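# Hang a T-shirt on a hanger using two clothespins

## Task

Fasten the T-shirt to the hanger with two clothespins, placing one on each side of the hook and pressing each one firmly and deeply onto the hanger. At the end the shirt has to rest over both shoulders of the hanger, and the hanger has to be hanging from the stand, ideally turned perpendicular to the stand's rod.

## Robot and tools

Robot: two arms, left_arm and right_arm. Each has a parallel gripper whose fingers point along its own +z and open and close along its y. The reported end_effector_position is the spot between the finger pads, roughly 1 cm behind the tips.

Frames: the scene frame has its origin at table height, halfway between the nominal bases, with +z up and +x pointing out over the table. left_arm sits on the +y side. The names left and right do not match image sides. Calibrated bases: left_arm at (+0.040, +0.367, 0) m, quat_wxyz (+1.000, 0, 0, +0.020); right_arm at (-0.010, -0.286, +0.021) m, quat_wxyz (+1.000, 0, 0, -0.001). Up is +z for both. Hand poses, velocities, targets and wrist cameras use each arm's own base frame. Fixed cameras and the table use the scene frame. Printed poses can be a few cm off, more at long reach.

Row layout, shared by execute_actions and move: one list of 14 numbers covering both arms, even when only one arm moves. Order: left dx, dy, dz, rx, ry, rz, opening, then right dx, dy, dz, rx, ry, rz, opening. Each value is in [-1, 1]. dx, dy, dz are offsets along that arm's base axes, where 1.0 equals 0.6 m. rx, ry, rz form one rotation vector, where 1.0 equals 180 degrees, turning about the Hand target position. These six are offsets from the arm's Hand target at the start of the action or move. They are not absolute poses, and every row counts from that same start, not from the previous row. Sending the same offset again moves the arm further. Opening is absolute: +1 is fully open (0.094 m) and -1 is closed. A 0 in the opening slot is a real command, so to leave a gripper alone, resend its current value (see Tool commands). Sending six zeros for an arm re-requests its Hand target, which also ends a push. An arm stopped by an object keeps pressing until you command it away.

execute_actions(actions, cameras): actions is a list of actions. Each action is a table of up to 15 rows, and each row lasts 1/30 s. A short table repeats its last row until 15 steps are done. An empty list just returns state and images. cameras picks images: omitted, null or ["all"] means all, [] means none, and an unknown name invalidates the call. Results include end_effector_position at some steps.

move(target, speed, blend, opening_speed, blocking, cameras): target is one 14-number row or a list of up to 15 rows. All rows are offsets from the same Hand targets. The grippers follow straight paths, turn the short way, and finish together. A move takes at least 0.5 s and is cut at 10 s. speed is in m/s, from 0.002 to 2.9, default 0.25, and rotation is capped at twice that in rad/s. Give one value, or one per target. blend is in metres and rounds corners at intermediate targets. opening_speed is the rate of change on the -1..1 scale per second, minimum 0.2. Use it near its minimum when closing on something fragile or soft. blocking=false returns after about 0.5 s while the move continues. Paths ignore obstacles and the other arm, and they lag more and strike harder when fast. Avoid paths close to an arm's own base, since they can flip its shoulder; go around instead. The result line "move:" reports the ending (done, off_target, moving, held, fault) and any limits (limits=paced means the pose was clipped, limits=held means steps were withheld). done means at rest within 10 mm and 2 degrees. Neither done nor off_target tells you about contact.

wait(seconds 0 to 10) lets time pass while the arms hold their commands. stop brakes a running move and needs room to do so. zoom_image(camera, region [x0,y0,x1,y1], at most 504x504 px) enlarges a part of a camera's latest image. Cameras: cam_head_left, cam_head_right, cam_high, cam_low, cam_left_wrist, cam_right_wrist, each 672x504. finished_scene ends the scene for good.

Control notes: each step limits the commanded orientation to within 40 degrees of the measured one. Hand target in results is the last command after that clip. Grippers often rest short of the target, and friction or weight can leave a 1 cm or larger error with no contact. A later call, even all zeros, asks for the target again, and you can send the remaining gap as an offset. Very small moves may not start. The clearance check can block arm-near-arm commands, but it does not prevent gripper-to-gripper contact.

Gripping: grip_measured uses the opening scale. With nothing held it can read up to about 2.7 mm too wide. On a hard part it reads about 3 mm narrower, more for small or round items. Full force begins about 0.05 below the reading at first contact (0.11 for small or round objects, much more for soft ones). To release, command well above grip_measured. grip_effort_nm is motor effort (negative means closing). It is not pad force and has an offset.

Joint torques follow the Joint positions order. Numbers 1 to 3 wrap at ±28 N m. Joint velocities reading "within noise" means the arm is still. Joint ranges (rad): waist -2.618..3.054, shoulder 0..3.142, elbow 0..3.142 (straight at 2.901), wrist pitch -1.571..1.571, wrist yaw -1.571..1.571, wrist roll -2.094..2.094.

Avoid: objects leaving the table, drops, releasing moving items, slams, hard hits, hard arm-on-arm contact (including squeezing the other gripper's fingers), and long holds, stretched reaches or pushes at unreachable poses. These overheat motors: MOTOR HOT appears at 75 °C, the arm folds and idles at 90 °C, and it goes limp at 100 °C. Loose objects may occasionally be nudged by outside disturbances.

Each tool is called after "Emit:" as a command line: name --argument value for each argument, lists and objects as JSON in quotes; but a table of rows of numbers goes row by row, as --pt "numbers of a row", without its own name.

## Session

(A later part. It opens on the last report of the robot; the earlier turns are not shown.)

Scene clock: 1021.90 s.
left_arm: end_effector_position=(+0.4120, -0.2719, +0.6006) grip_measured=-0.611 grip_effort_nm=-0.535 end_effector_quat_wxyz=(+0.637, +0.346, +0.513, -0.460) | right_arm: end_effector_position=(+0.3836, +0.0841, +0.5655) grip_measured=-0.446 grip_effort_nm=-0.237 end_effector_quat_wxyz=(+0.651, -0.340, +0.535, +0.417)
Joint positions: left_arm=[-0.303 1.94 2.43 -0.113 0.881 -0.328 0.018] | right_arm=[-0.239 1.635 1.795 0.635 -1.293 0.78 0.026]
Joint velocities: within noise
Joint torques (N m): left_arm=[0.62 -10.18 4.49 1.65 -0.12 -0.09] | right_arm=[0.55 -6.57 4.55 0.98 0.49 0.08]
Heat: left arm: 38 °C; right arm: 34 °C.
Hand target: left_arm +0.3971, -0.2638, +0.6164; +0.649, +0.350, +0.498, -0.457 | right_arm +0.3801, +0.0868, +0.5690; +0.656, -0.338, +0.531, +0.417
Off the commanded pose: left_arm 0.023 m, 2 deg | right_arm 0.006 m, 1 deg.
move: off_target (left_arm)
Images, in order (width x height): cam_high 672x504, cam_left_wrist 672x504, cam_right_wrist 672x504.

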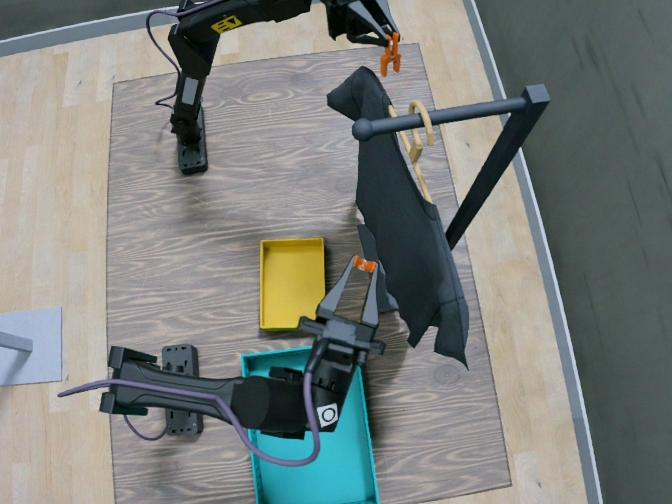

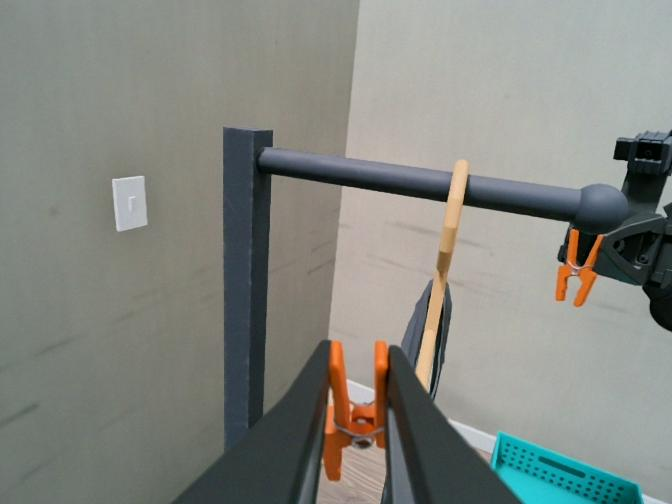

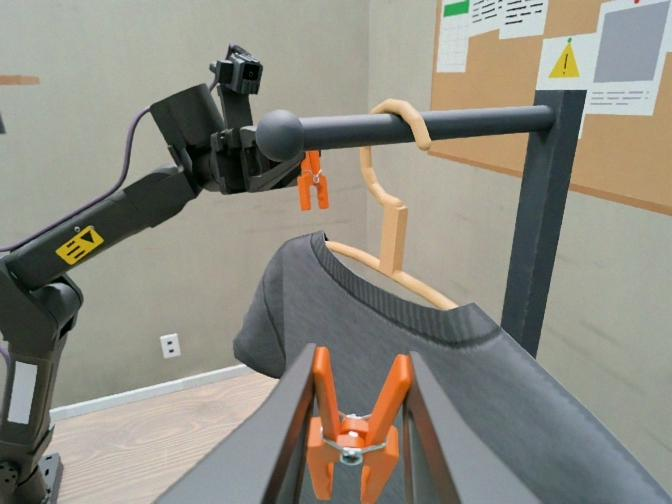

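Emit:
move --target '[-0.02, -0.0193, -0.0143, 0, 0, 0, -0.62, 0, 0, 0, 0, 0, 0, -0.45]' --speed 0.06 --cameras '["cam_left_wrist", "cam_right_wrist", "cam_high", "cam_head_left"]'

Emit:
zoom_image --camera "cam_left_wrist" --region '[270, 300, 470, 504]'

Emit:
zoom_image --camera "cam_right_wrist" --region '[240, 130, 380, 270]'

Emit:
zoom_image --camera "cam_high" --region '[355, 25, 425, 95]'

Scene clock: 1038.67 s.
left_arm: end_effector_position=(+0.4016, -0.2800, +0.5865) grip_measured=-0.611 grip_effort_nm=-0.530 end_effector_quat_wxyz=(+0.626, +0.347, +0.521, -0.465) | right_arm: end_effector_position=(+0.3836, +0.0841, +0.5655) grip_measured=-0.446 grip_effort_nm=-0.227 end_effector_quat_wxyz=(+0.651, -0.340, +0.536, +0.417)
Joint positions: left_arm=[-0.33 1.857 2.267 -0.069 0.866 -0.315 0.018] | right_arm=[-0.239 1.635 1.795 0.635 -1.293 0.78 0.026]
Joint velocities: within noise
Joint torques (N m): left_arm=[-0.69 -9.91 5.07 1.85 -0.31 0.07] | right_arm=[0.39 -6.68 4.45 0.95 0.54 0.08]
Heat: left arm: 39 °C; right arm: 34 °C.
Hand target: left_arm +0.3852, -0.2753, +0.6078; +0.649, +0.350, +0.498, -0.457 | right_arm +0.3801, +0.0868, +0.5689; +0.656, -0.338, +0.531, +0.417
Off the commanded pose: left_arm 0.027 m, 4 deg | right_arm 0.006 m, 1 deg.
move: off_target (left_arm)
Images, in order (width x height): cam_head_left 672x504, cam_high 672x504, cam_left_wrist 672x504, cam_right_wrist 672x504.

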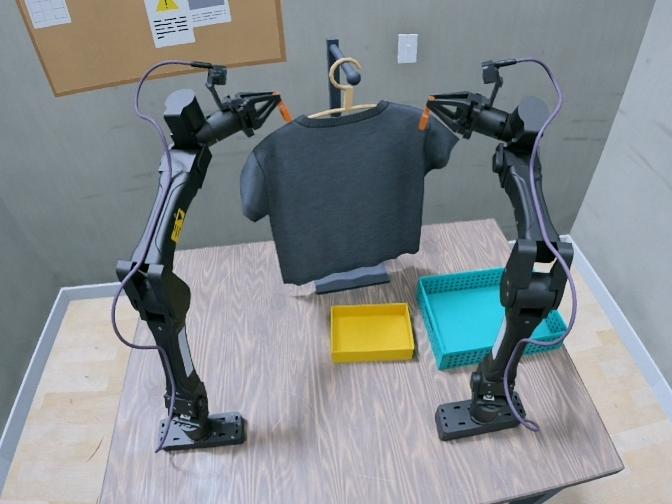

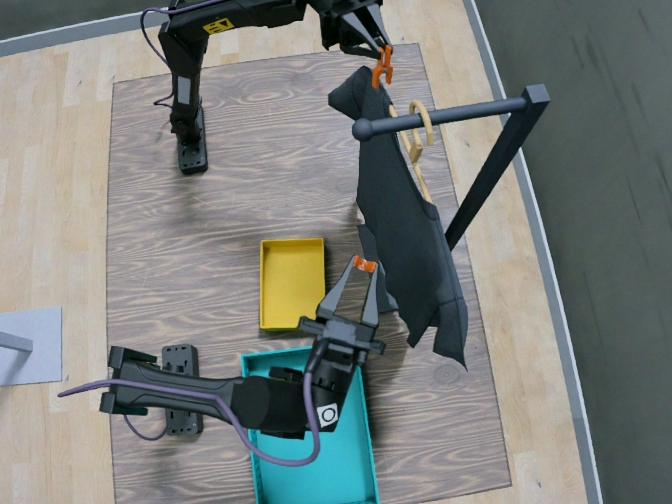

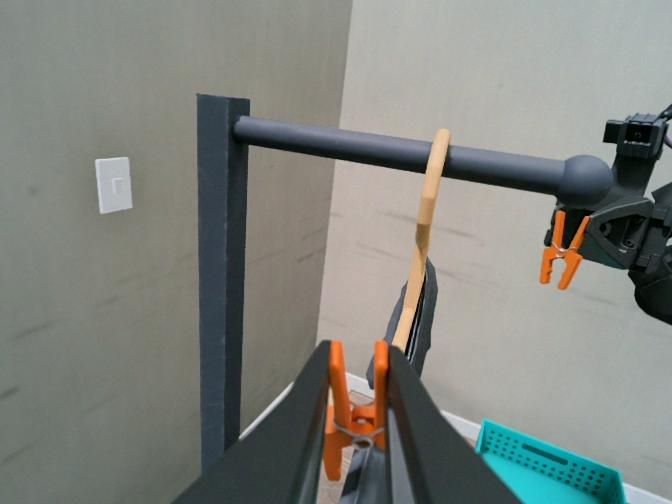

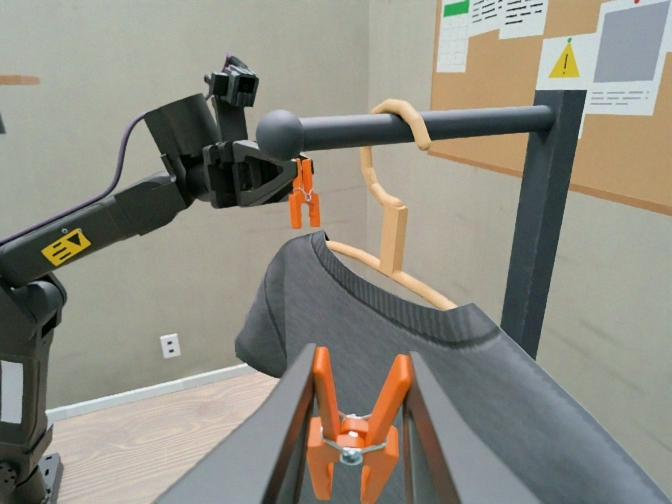

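Scaled by 2.471 from the camera's 672x504 image, which has a finer 960x720 frame.

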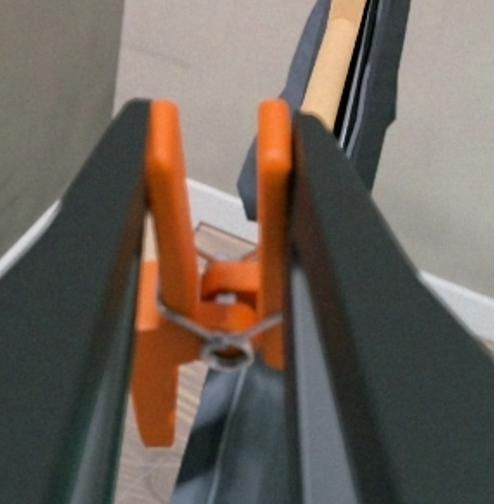

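Scaled by 3.600 from the camera's 672x504 image, which has a finer 960x720 frame.

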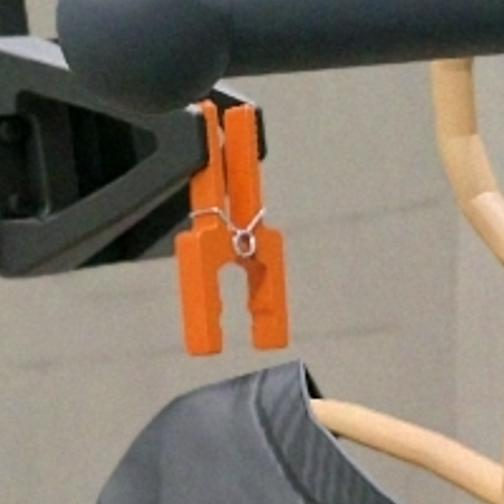

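Scaled by 7.200 from the camera's 672x504 image, which has a finer 960x720 frame.

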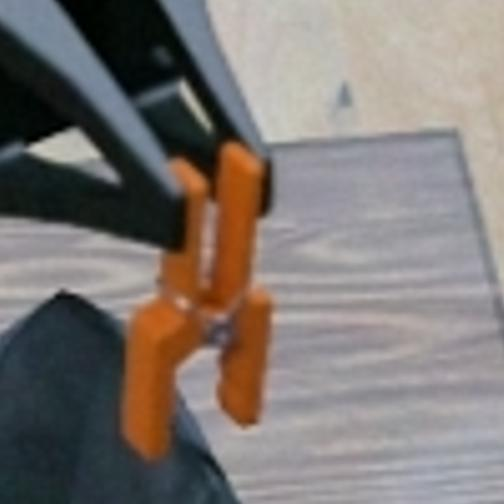

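Emit:
move --target '[0.0032, -0.001, -0.0225, 0, 0, 0, -0.62, 0, 0, 0, 0, 0, 0, -0.45]' --speed 0.04 --cameras '["cam_left_wrist", "cam_right_wrist", "cam_high"]'

Emit:
zoom_image --camera "cam_left_wrist" --region '[270, 300, 470, 504]'

Emit:
zoom_image --camera "cam_right_wrist" --region '[240, 130, 380, 270]'

Emit:
zoom_image --camera "cam_high" --region '[355, 25, 425, 95]'

Scene clock: 1055.60 s.
left_arm: end_effector_position=(+0.4044, -0.2808, +0.5720) grip_measured=-0.611 grip_effort_nm=-0.530 end_effector_quat_wxyz=(+0.626, +0.346, +0.522, -0.464) | right_arm: end_effector_position=(+0.3836, +0.0841, +0.5655) grip_measured=-0.446 grip_effort_nm=-0.237 end_effector_quat_wxyz=(+0.651, -0.340, +0.536, +0.417)
Joint positions: left_arm=[-0.33 1.821 2.15 0.01 0.865 -0.313 0.018] | right_arm=[-0.239 1.635 1.795 0.635 -1.293 0.78 0.026]
Joint velocities: within noise
Joint torques (N m): left_arm=[-0.35 -10.03 5.29 1.89 -0.28 0.08] | right_arm=[0.57 -6.69 4.4 0.95 0.52 0.06]
Heat: left arm: 38 °C; right arm: 34 °C.
Hand target: left_arm +0.3872, -0.2759, +0.5944; +0.649, +0.350, +0.498, -0.456 | right_arm +0.3801, +0.0868, +0.5689; +0.656, -0.338, +0.531, +0.417
Off the commanded pose: left_arm 0.029 m, 4 deg | right_arm 0.006 m, 1 deg.
move: off_target (left_arm)
Images, in order (width x height): cam_high 672x504, cam_left_wrist 672x504, cam_right_wrist 672x504.

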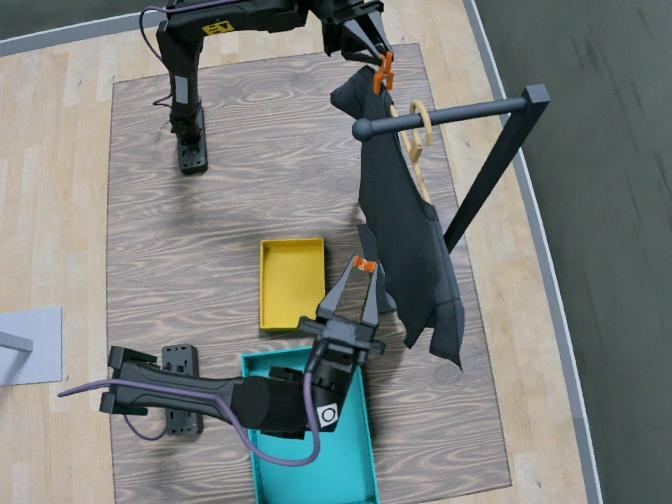

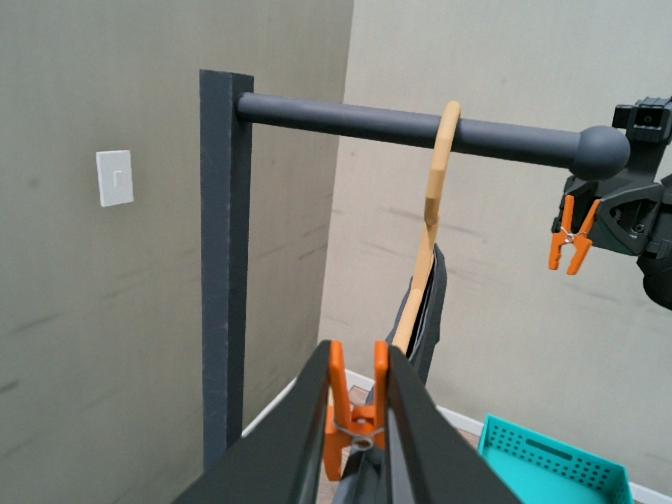

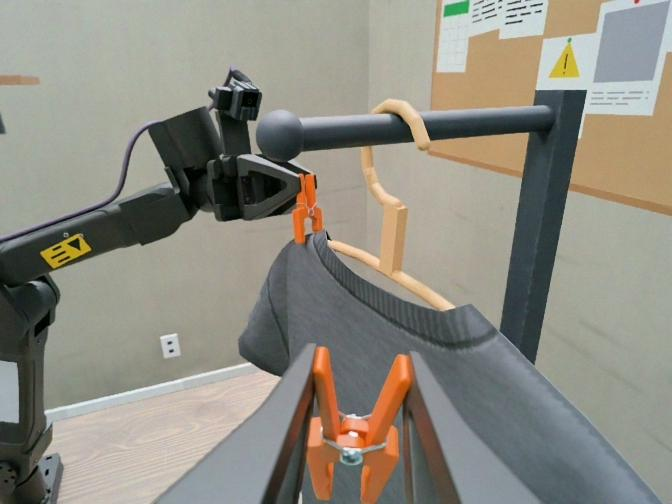

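Scaled by 2.471 from the camera's 672x504 image, which has a finer 960x720 frame.

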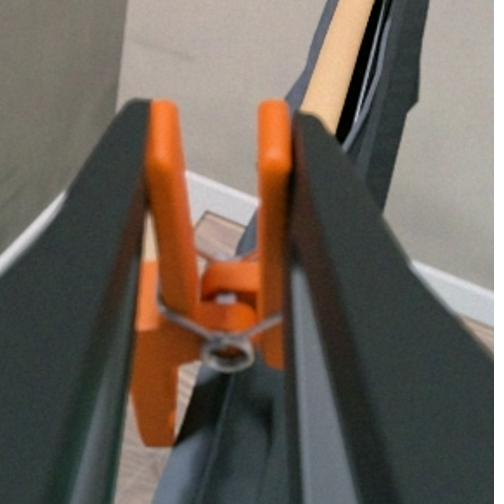

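Scaled by 3.600 from the camera's 672x504 image, which has a finer 960x720 frame.

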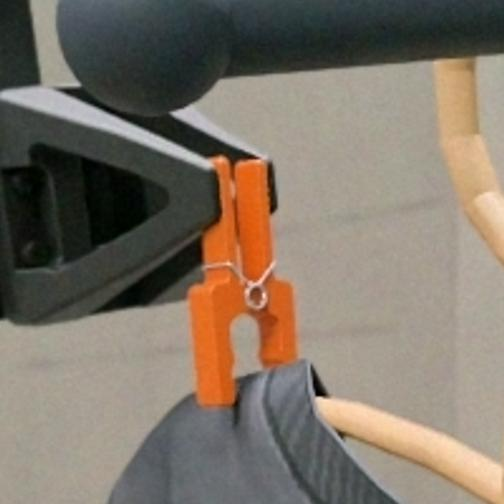

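Scaled by 7.200 from the camera's 672x504 image, which has a finer 960x720 frame.

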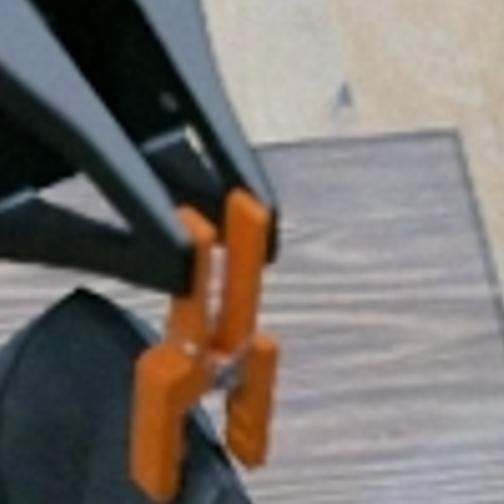

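Emit:
move --target '[0.0, 0.0, -0.0233, 0, 0, 0, -0.62, 0, 0, 0, 0, 0, 0, -0.45]' --speed 0.04 --cameras '["cam_left_wrist", "cam_right_wrist", "cam_high"]'

Emit:
zoom_image --camera "cam_left_wrist" --region '[270, 300, 470, 504]'

Emit:
zoom_image --camera "cam_right_wrist" --region '[240, 130, 380, 270]'

Emit:
zoom_image --camera "cam_high" --region '[355, 25, 425, 95]'

Scene clock: 1072.20 s.
left_arm: end_effector_position=(+0.4035, -0.2805, +0.5588) grip_measured=-0.611 grip_effort_nm=-0.530 end_effector_quat_wxyz=(+0.627, +0.347, +0.521, -0.464) | right_arm: end_effector_position=(+0.3836, +0.0841, +0.5655) grip_measured=-0.446 grip_effort_nm=-0.232 end_effector_quat_wxyz=(+0.651, -0.340, +0.536, +0.417)
Joint positions: left_arm=[-0.33 1.782 2.037 0.084 0.865 -0.313 0.018] | right_arm=[-0.239 1.635 1.795 0.635 -1.293 0.78 0.026]
Joint velocities: within noise
Joint torques (N m): left_arm=[-0.39 -9.85 5.26 1.85 -0.29 0.01] | right_arm=[0.55 -6.83 4.48 0.94 0.53 0.08]
Heat: left arm: 40 °C; right arm: 34 °C.
Hand target: left_arm +0.3870, -0.2758, +0.5805; +0.649, +0.350, +0.498, -0.456 | right_arm +0.3801, +0.0868, +0.5689; +0.656, -0.338, +0.531, +0.417
Off the commanded pose: left_arm 0.028 m, 4 deg | right_arm 0.006 m, 1 deg.
move: off_target (left_arm)
Images, in order (width x height): cam_high 672x504, cam_left_wrist 672x504, cam_right_wrist 672x504.

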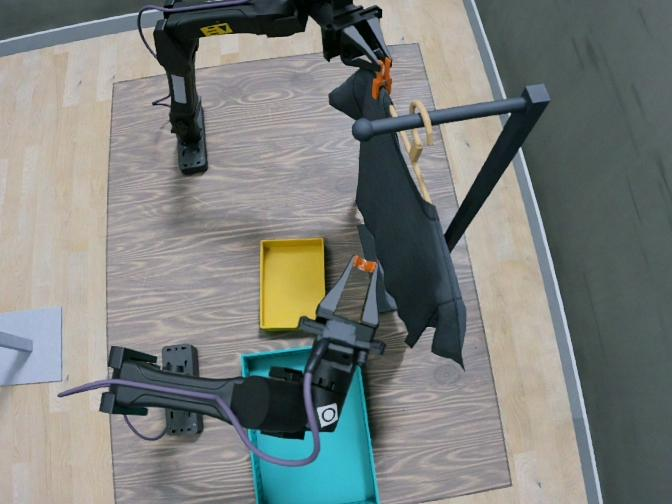

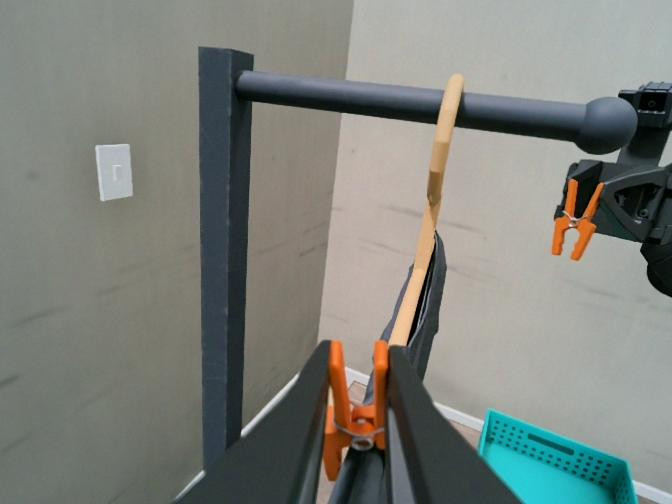

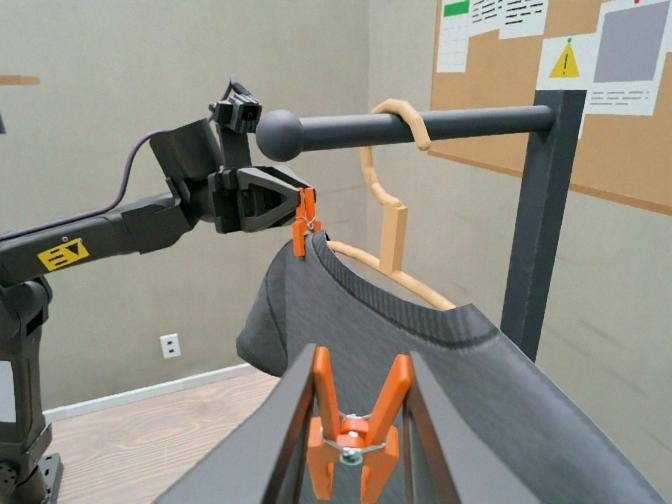

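Scaled by 2.471 from the camera's 672x504 image, which has a finer 960x720 frame.

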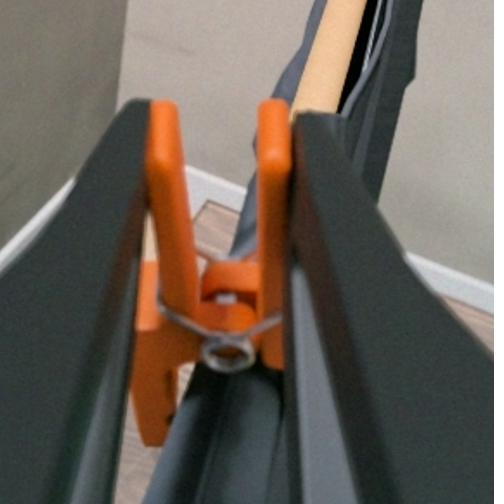

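Scaled by 3.600 from the camera's 672x504 image, which has a finer 960x720 frame.

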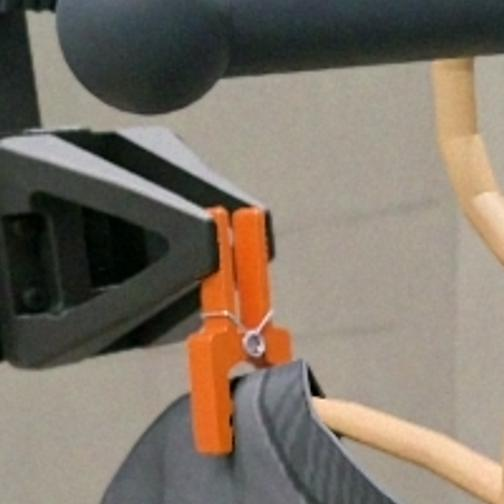

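Scaled by 7.200 from the camera's 672x504 image, which has a finer 960x720 frame.

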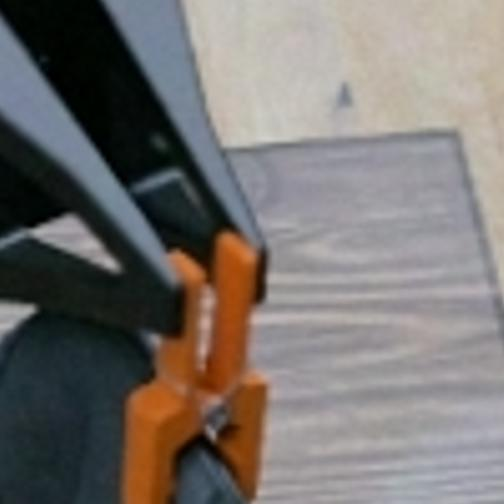

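Emit:
move --target '[0, 0, 0, 0, 0, 0, -0.15, 0, 0, 0, 0, 0, 0, -0.45]' --opening_speed 0.25 --cameras '["cam_left_wrist", "cam_right_wrist", "cam_high"]'

Emit:
zoom_image --camera "cam_right_wrist" --region '[240, 130, 380, 270]'

Emit:
zoom_image --camera "cam_left_wrist" --region '[270, 300, 470, 504]'

Scene clock: 1097.00 s.
left_arm: end_effector_position=(+0.4026, -0.2801, +0.5604) grip_measured=-0.152 grip_effort_nm=0.061 end_effector_quat_wxyz=(+0.629, +0.347, +0.519, -0.463) | right_arm: end_effector_position=(+0.3836, +0.0841, +0.5655) grip_measured=-0.446 grip_effort_nm=-0.237 end_effector_quat_wxyz=(+0.651, -0.340, +0.536, +0.417)
Joint positions: left_arm=[-0.33 1.78 2.037 0.09 0.865 -0.313 0.04] | right_arm=[-0.239 1.635 1.795 0.635 -1.293 0.78 0.026]
Joint velocities: within noise
Joint torques (N m): left_arm=[-0.55 -9.5 5.52 1.78 -0.31 0.08] | right_arm=[0.55 -6.78 4.41 0.98 0.54 0.09]
Heat: left arm: 41 °C; right arm: 34 °C.
Hand target: left_arm +0.3870, -0.2759, +0.5804; +0.649, +0.350, +0.498, -0.456 | right_arm +0.3801, +0.0868, +0.5689; +0.656, -0.338, +0.531, +0.417
Off the commanded pose: left_arm 0.026 m, 3 deg | right_arm 0.006 m, 1 deg.
move: off_target (left_arm)
Images, in order (width x height): cam_high 672x504, cam_left_wrist 672x504, cam_right_wrist 672x504.

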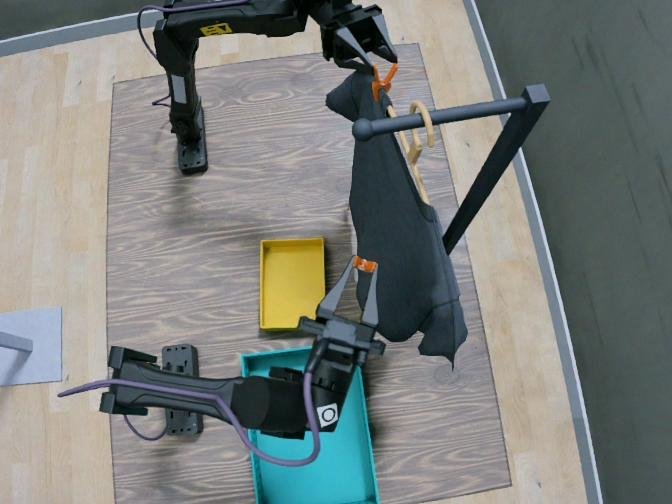

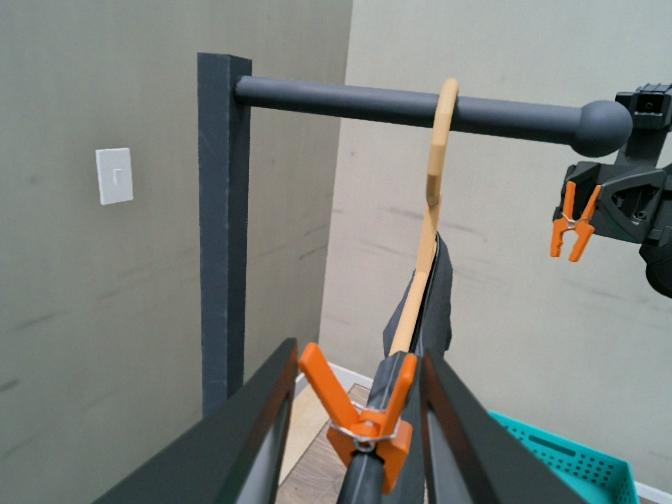

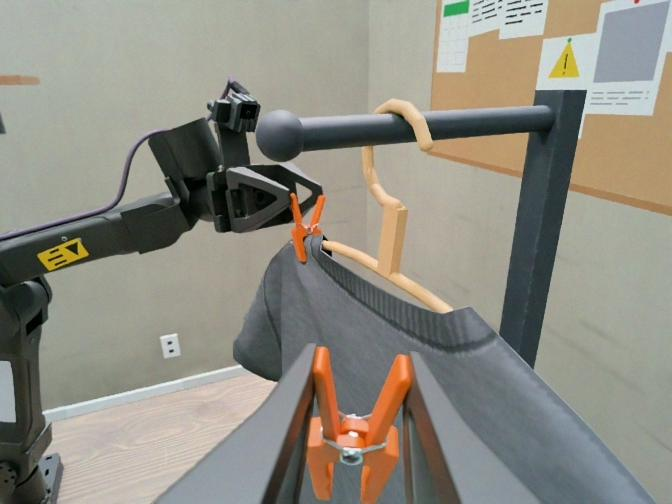

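Scaled by 3.600 from the camera's 672x504 image, which has a finer 960x720 frame.

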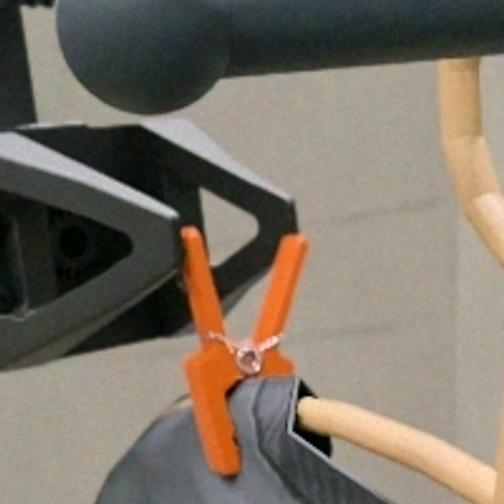

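Scaled by 2.471 from the camera's 672x504 image, which has a finer 960x720 frame.

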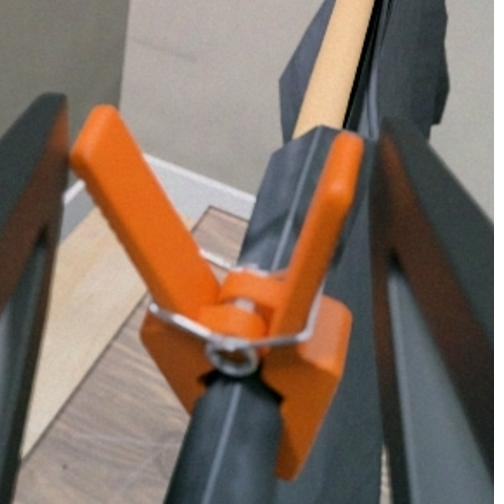

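Emit:
move --target '[0.0582, 0.0042, -0.0267, 0, 0, 0, -0.15, 0, 0, 0, 0, 0, 0, -0.45]' --speed 0.04

Emit:
zoom_image --camera "cam_right_wrist" --region '[240, 130, 380, 270]'

Emit:
zoom_image --camera "cam_left_wrist" --region '[270, 300, 470, 504]'

Emit:
zoom_image --camera "cam_high" --region '[320, 20, 560, 400]'

Scene clock: 1113.73 s.
left_arm: end_effector_position=(+0.4248, -0.2773, +0.5499) grip_measured=-0.152 grip_effort_nm=0.071 end_effector_quat_wxyz=(+0.635, +0.344, +0.516, -0.460) | right_arm: end_effector_position=(+0.3836, +0.0841, +0.5655) grip_measured=-0.446 grip_effort_nm=-0.242 end_effector_quat_wxyz=(+0.651, -0.340, +0.536, +0.417)
Joint positions: left_arm=[-0.307 1.837 2.051 0.152 0.875 -0.325 0.04] | right_arm=[-0.239 1.635 1.795 0.635 -1.293 0.78 0.026]
Joint velocities: within noise
Joint torques (N m): left_arm=[0.68 -6.83 8.44 1.76 -0.11 -0.02] | right_arm=[0.62 -6.72 4.44 0.96 0.56 0.1]
Heat: left arm: 39 °C; right arm: 34 °C.
Hand target: left_arm +0.4221, -0.2734, +0.5642; +0.649, +0.350, +0.498, -0.457 | right_arm +0.3801, +0.0868, +0.5689; +0.656, -0.338, +0.531, +0.417
Off the commanded pose: left_arm 0.015 m, 3 deg | right_arm 0.006 m, 1 deg.
move: off_target (left_arm)

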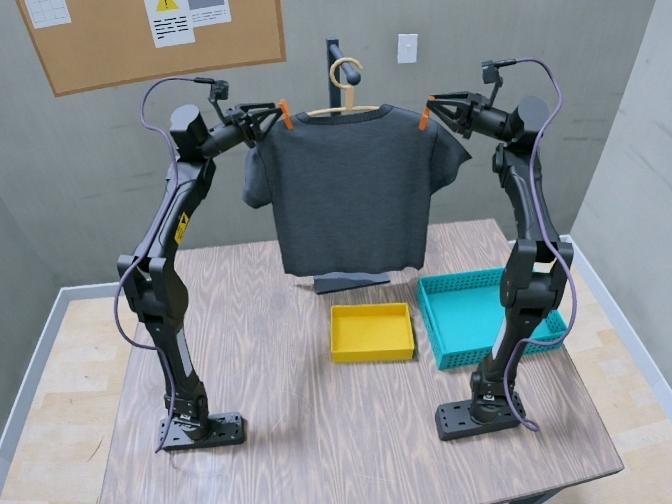

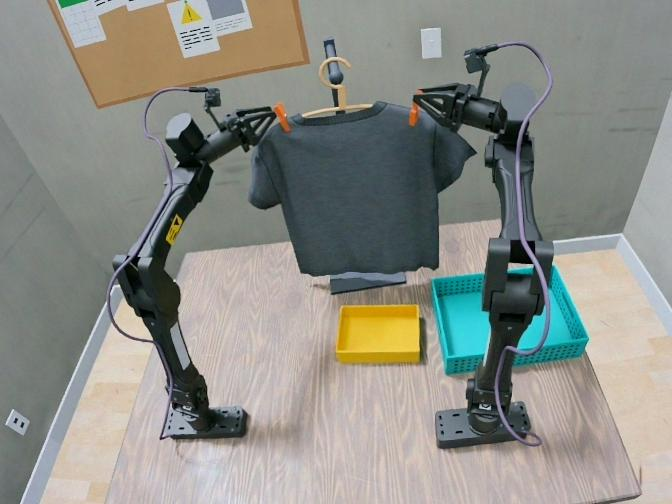

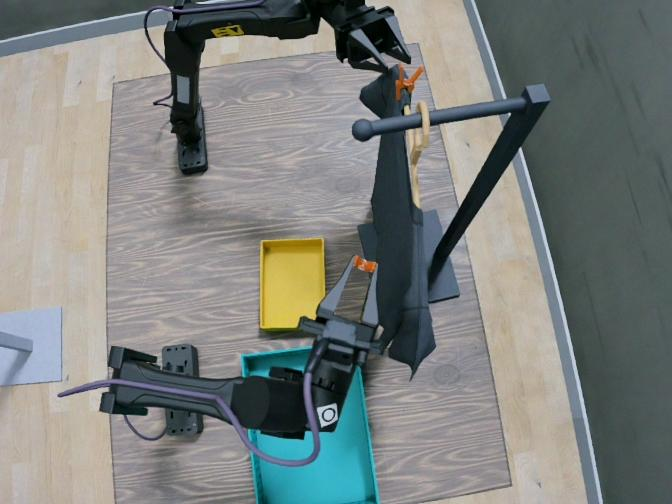

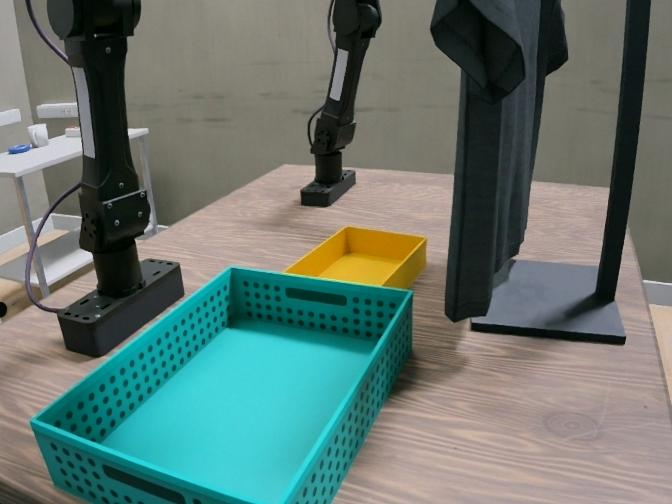

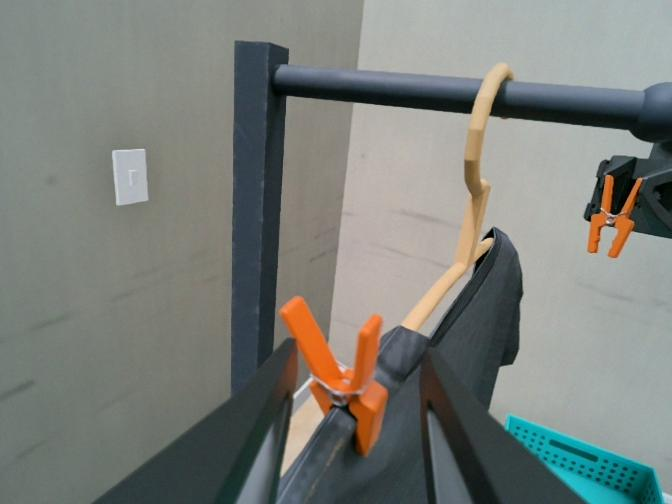

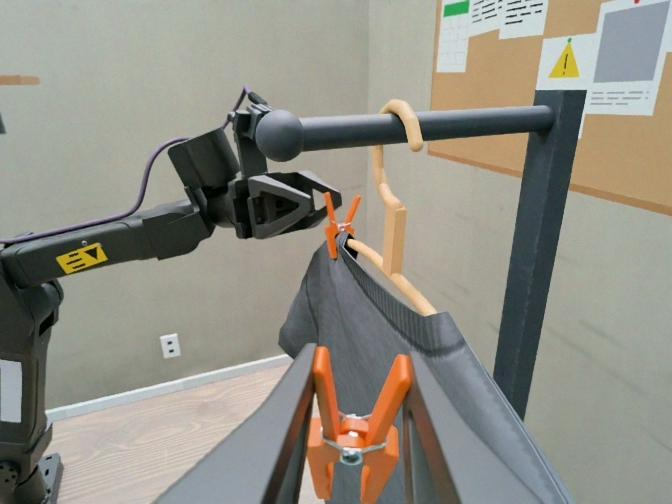

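Scaled by 3.600 from the camera's 672x504 image, which has a finer 960x720 frame.

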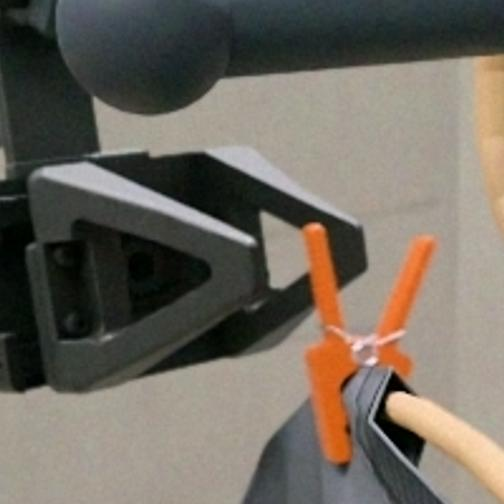

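Scaled by 2.471 from the camera's 672x504 image, which has a finer 960x720 frame.

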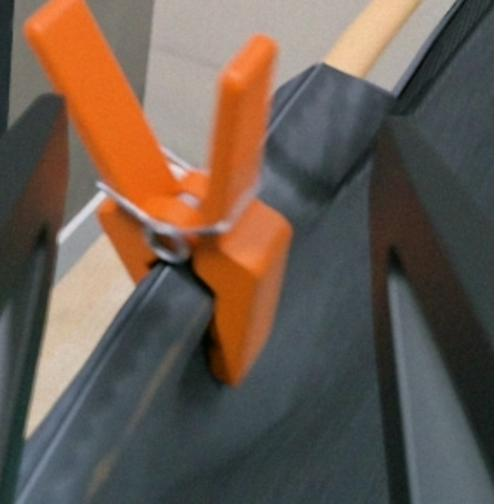

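Scaled by 1.326 from the camera's 672x504 image, which has a finer 960x720 frame.

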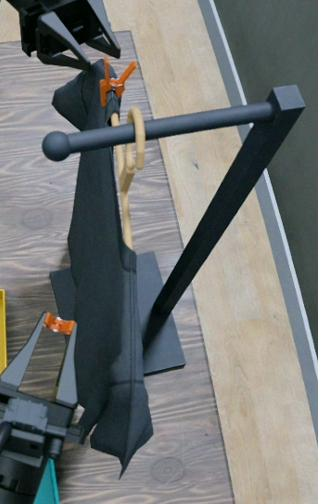

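Emit:
wait --seconds 0.5 --cameras '["cam_left_wrist", "cam_right_wrist", "cam_high", "cam_head_left"]'

Emit:
zoom_image --camera "cam_head_left" --region '[200, 60, 380, 200]'

Emit:
zoom_image --camera "cam_high" --region '[330, 20, 450, 140]'

Scene clock: 1124.77 s.
left_arm: end_effector_position=(+0.4245, -0.2773, +0.5502) grip_measured=-0.152 grip_effort_nm=0.056 end_effector_quat_wxyz=(+0.635, +0.345, +0.516, -0.461) | right_arm: end_effector_position=(+0.3836, +0.0841, +0.5655) grip_measured=-0.446 grip_effort_nm=-0.237 end_effector_quat_wxyz=(+0.651, -0.340, +0.536, +0.417)
Joint positions: left_arm=[-0.307 1.837 2.051 0.154 0.876 -0.326 0.04] | right_arm=[-0.239 1.635 1.795 0.635 -1.293 0.78 0.026]
Joint velocities: within noise
Joint torques (N m): left_arm=[0.83 -6.91 8.57 1.78 -0.09 -0.05] | right_arm=[0.47 -6.68 4.44 0.96 0.53 0.07]
Heat: left arm: 38 °C; right arm: 34 °C.
Hand target: left_arm +0.4221, -0.2734, +0.5642; +0.649, +0.350, +0.498, -0.457 | right_arm +0.3801, +0.0868, +0.5689; +0.656, -0.338, +0.531, +0.417
Tool commands: left_gripper/opening=-0.15 right_gripper/opening=-0.45
Off the commanded pose: left_arm 0.015 m, 3 deg | right_arm 0.006 m, 1 deg.
wait: 0.50 s; at rest from the start
Images, in order (width x height): cam_head_left 672x504, cam_high 672x504, cam_left_wrist 672x504, cam_right_wrist 672x504.

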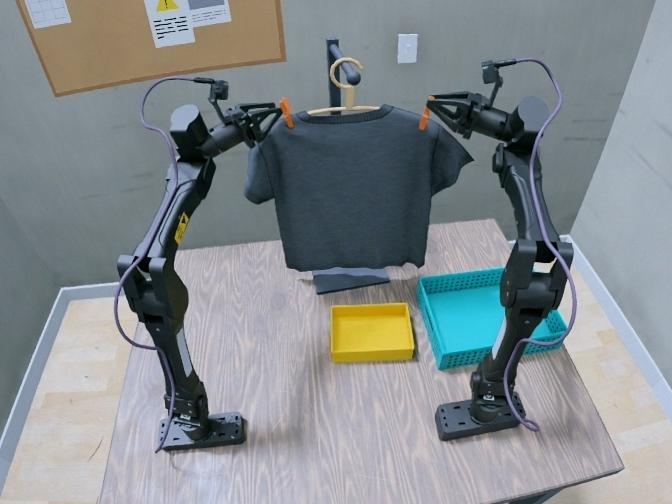

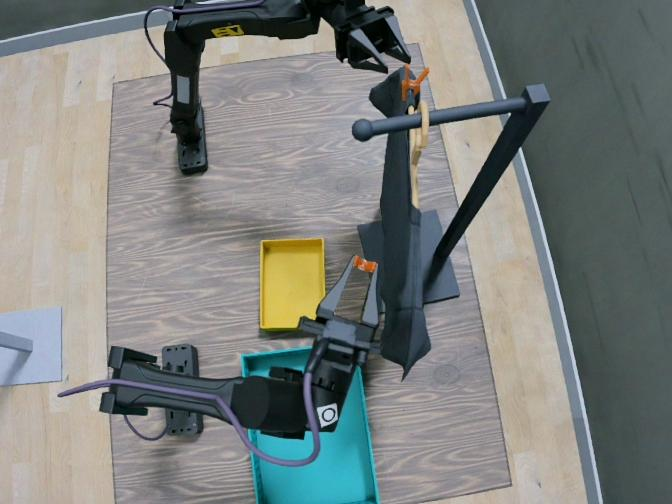

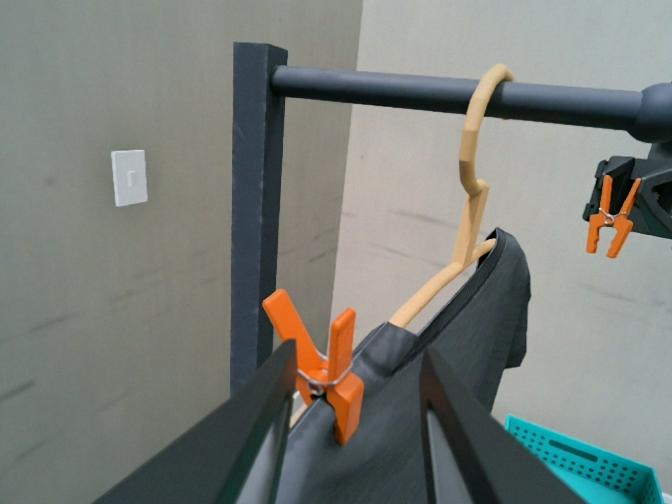

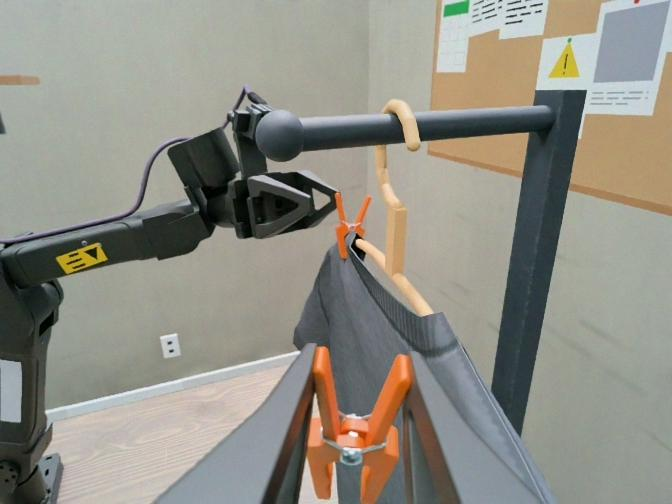

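Scaled by 2.800 from the camera's 672x504 image, which has a finer 960x720 frame.

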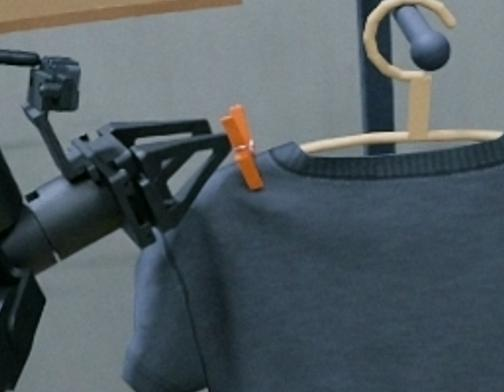

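Scaled by 4.200 from the camera's 672x504 image, which has a finer 960x720 frame.

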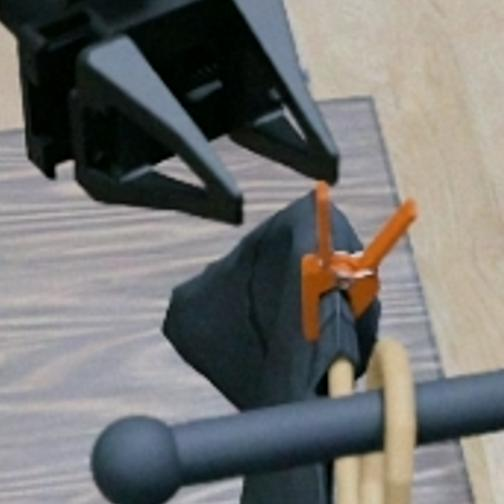

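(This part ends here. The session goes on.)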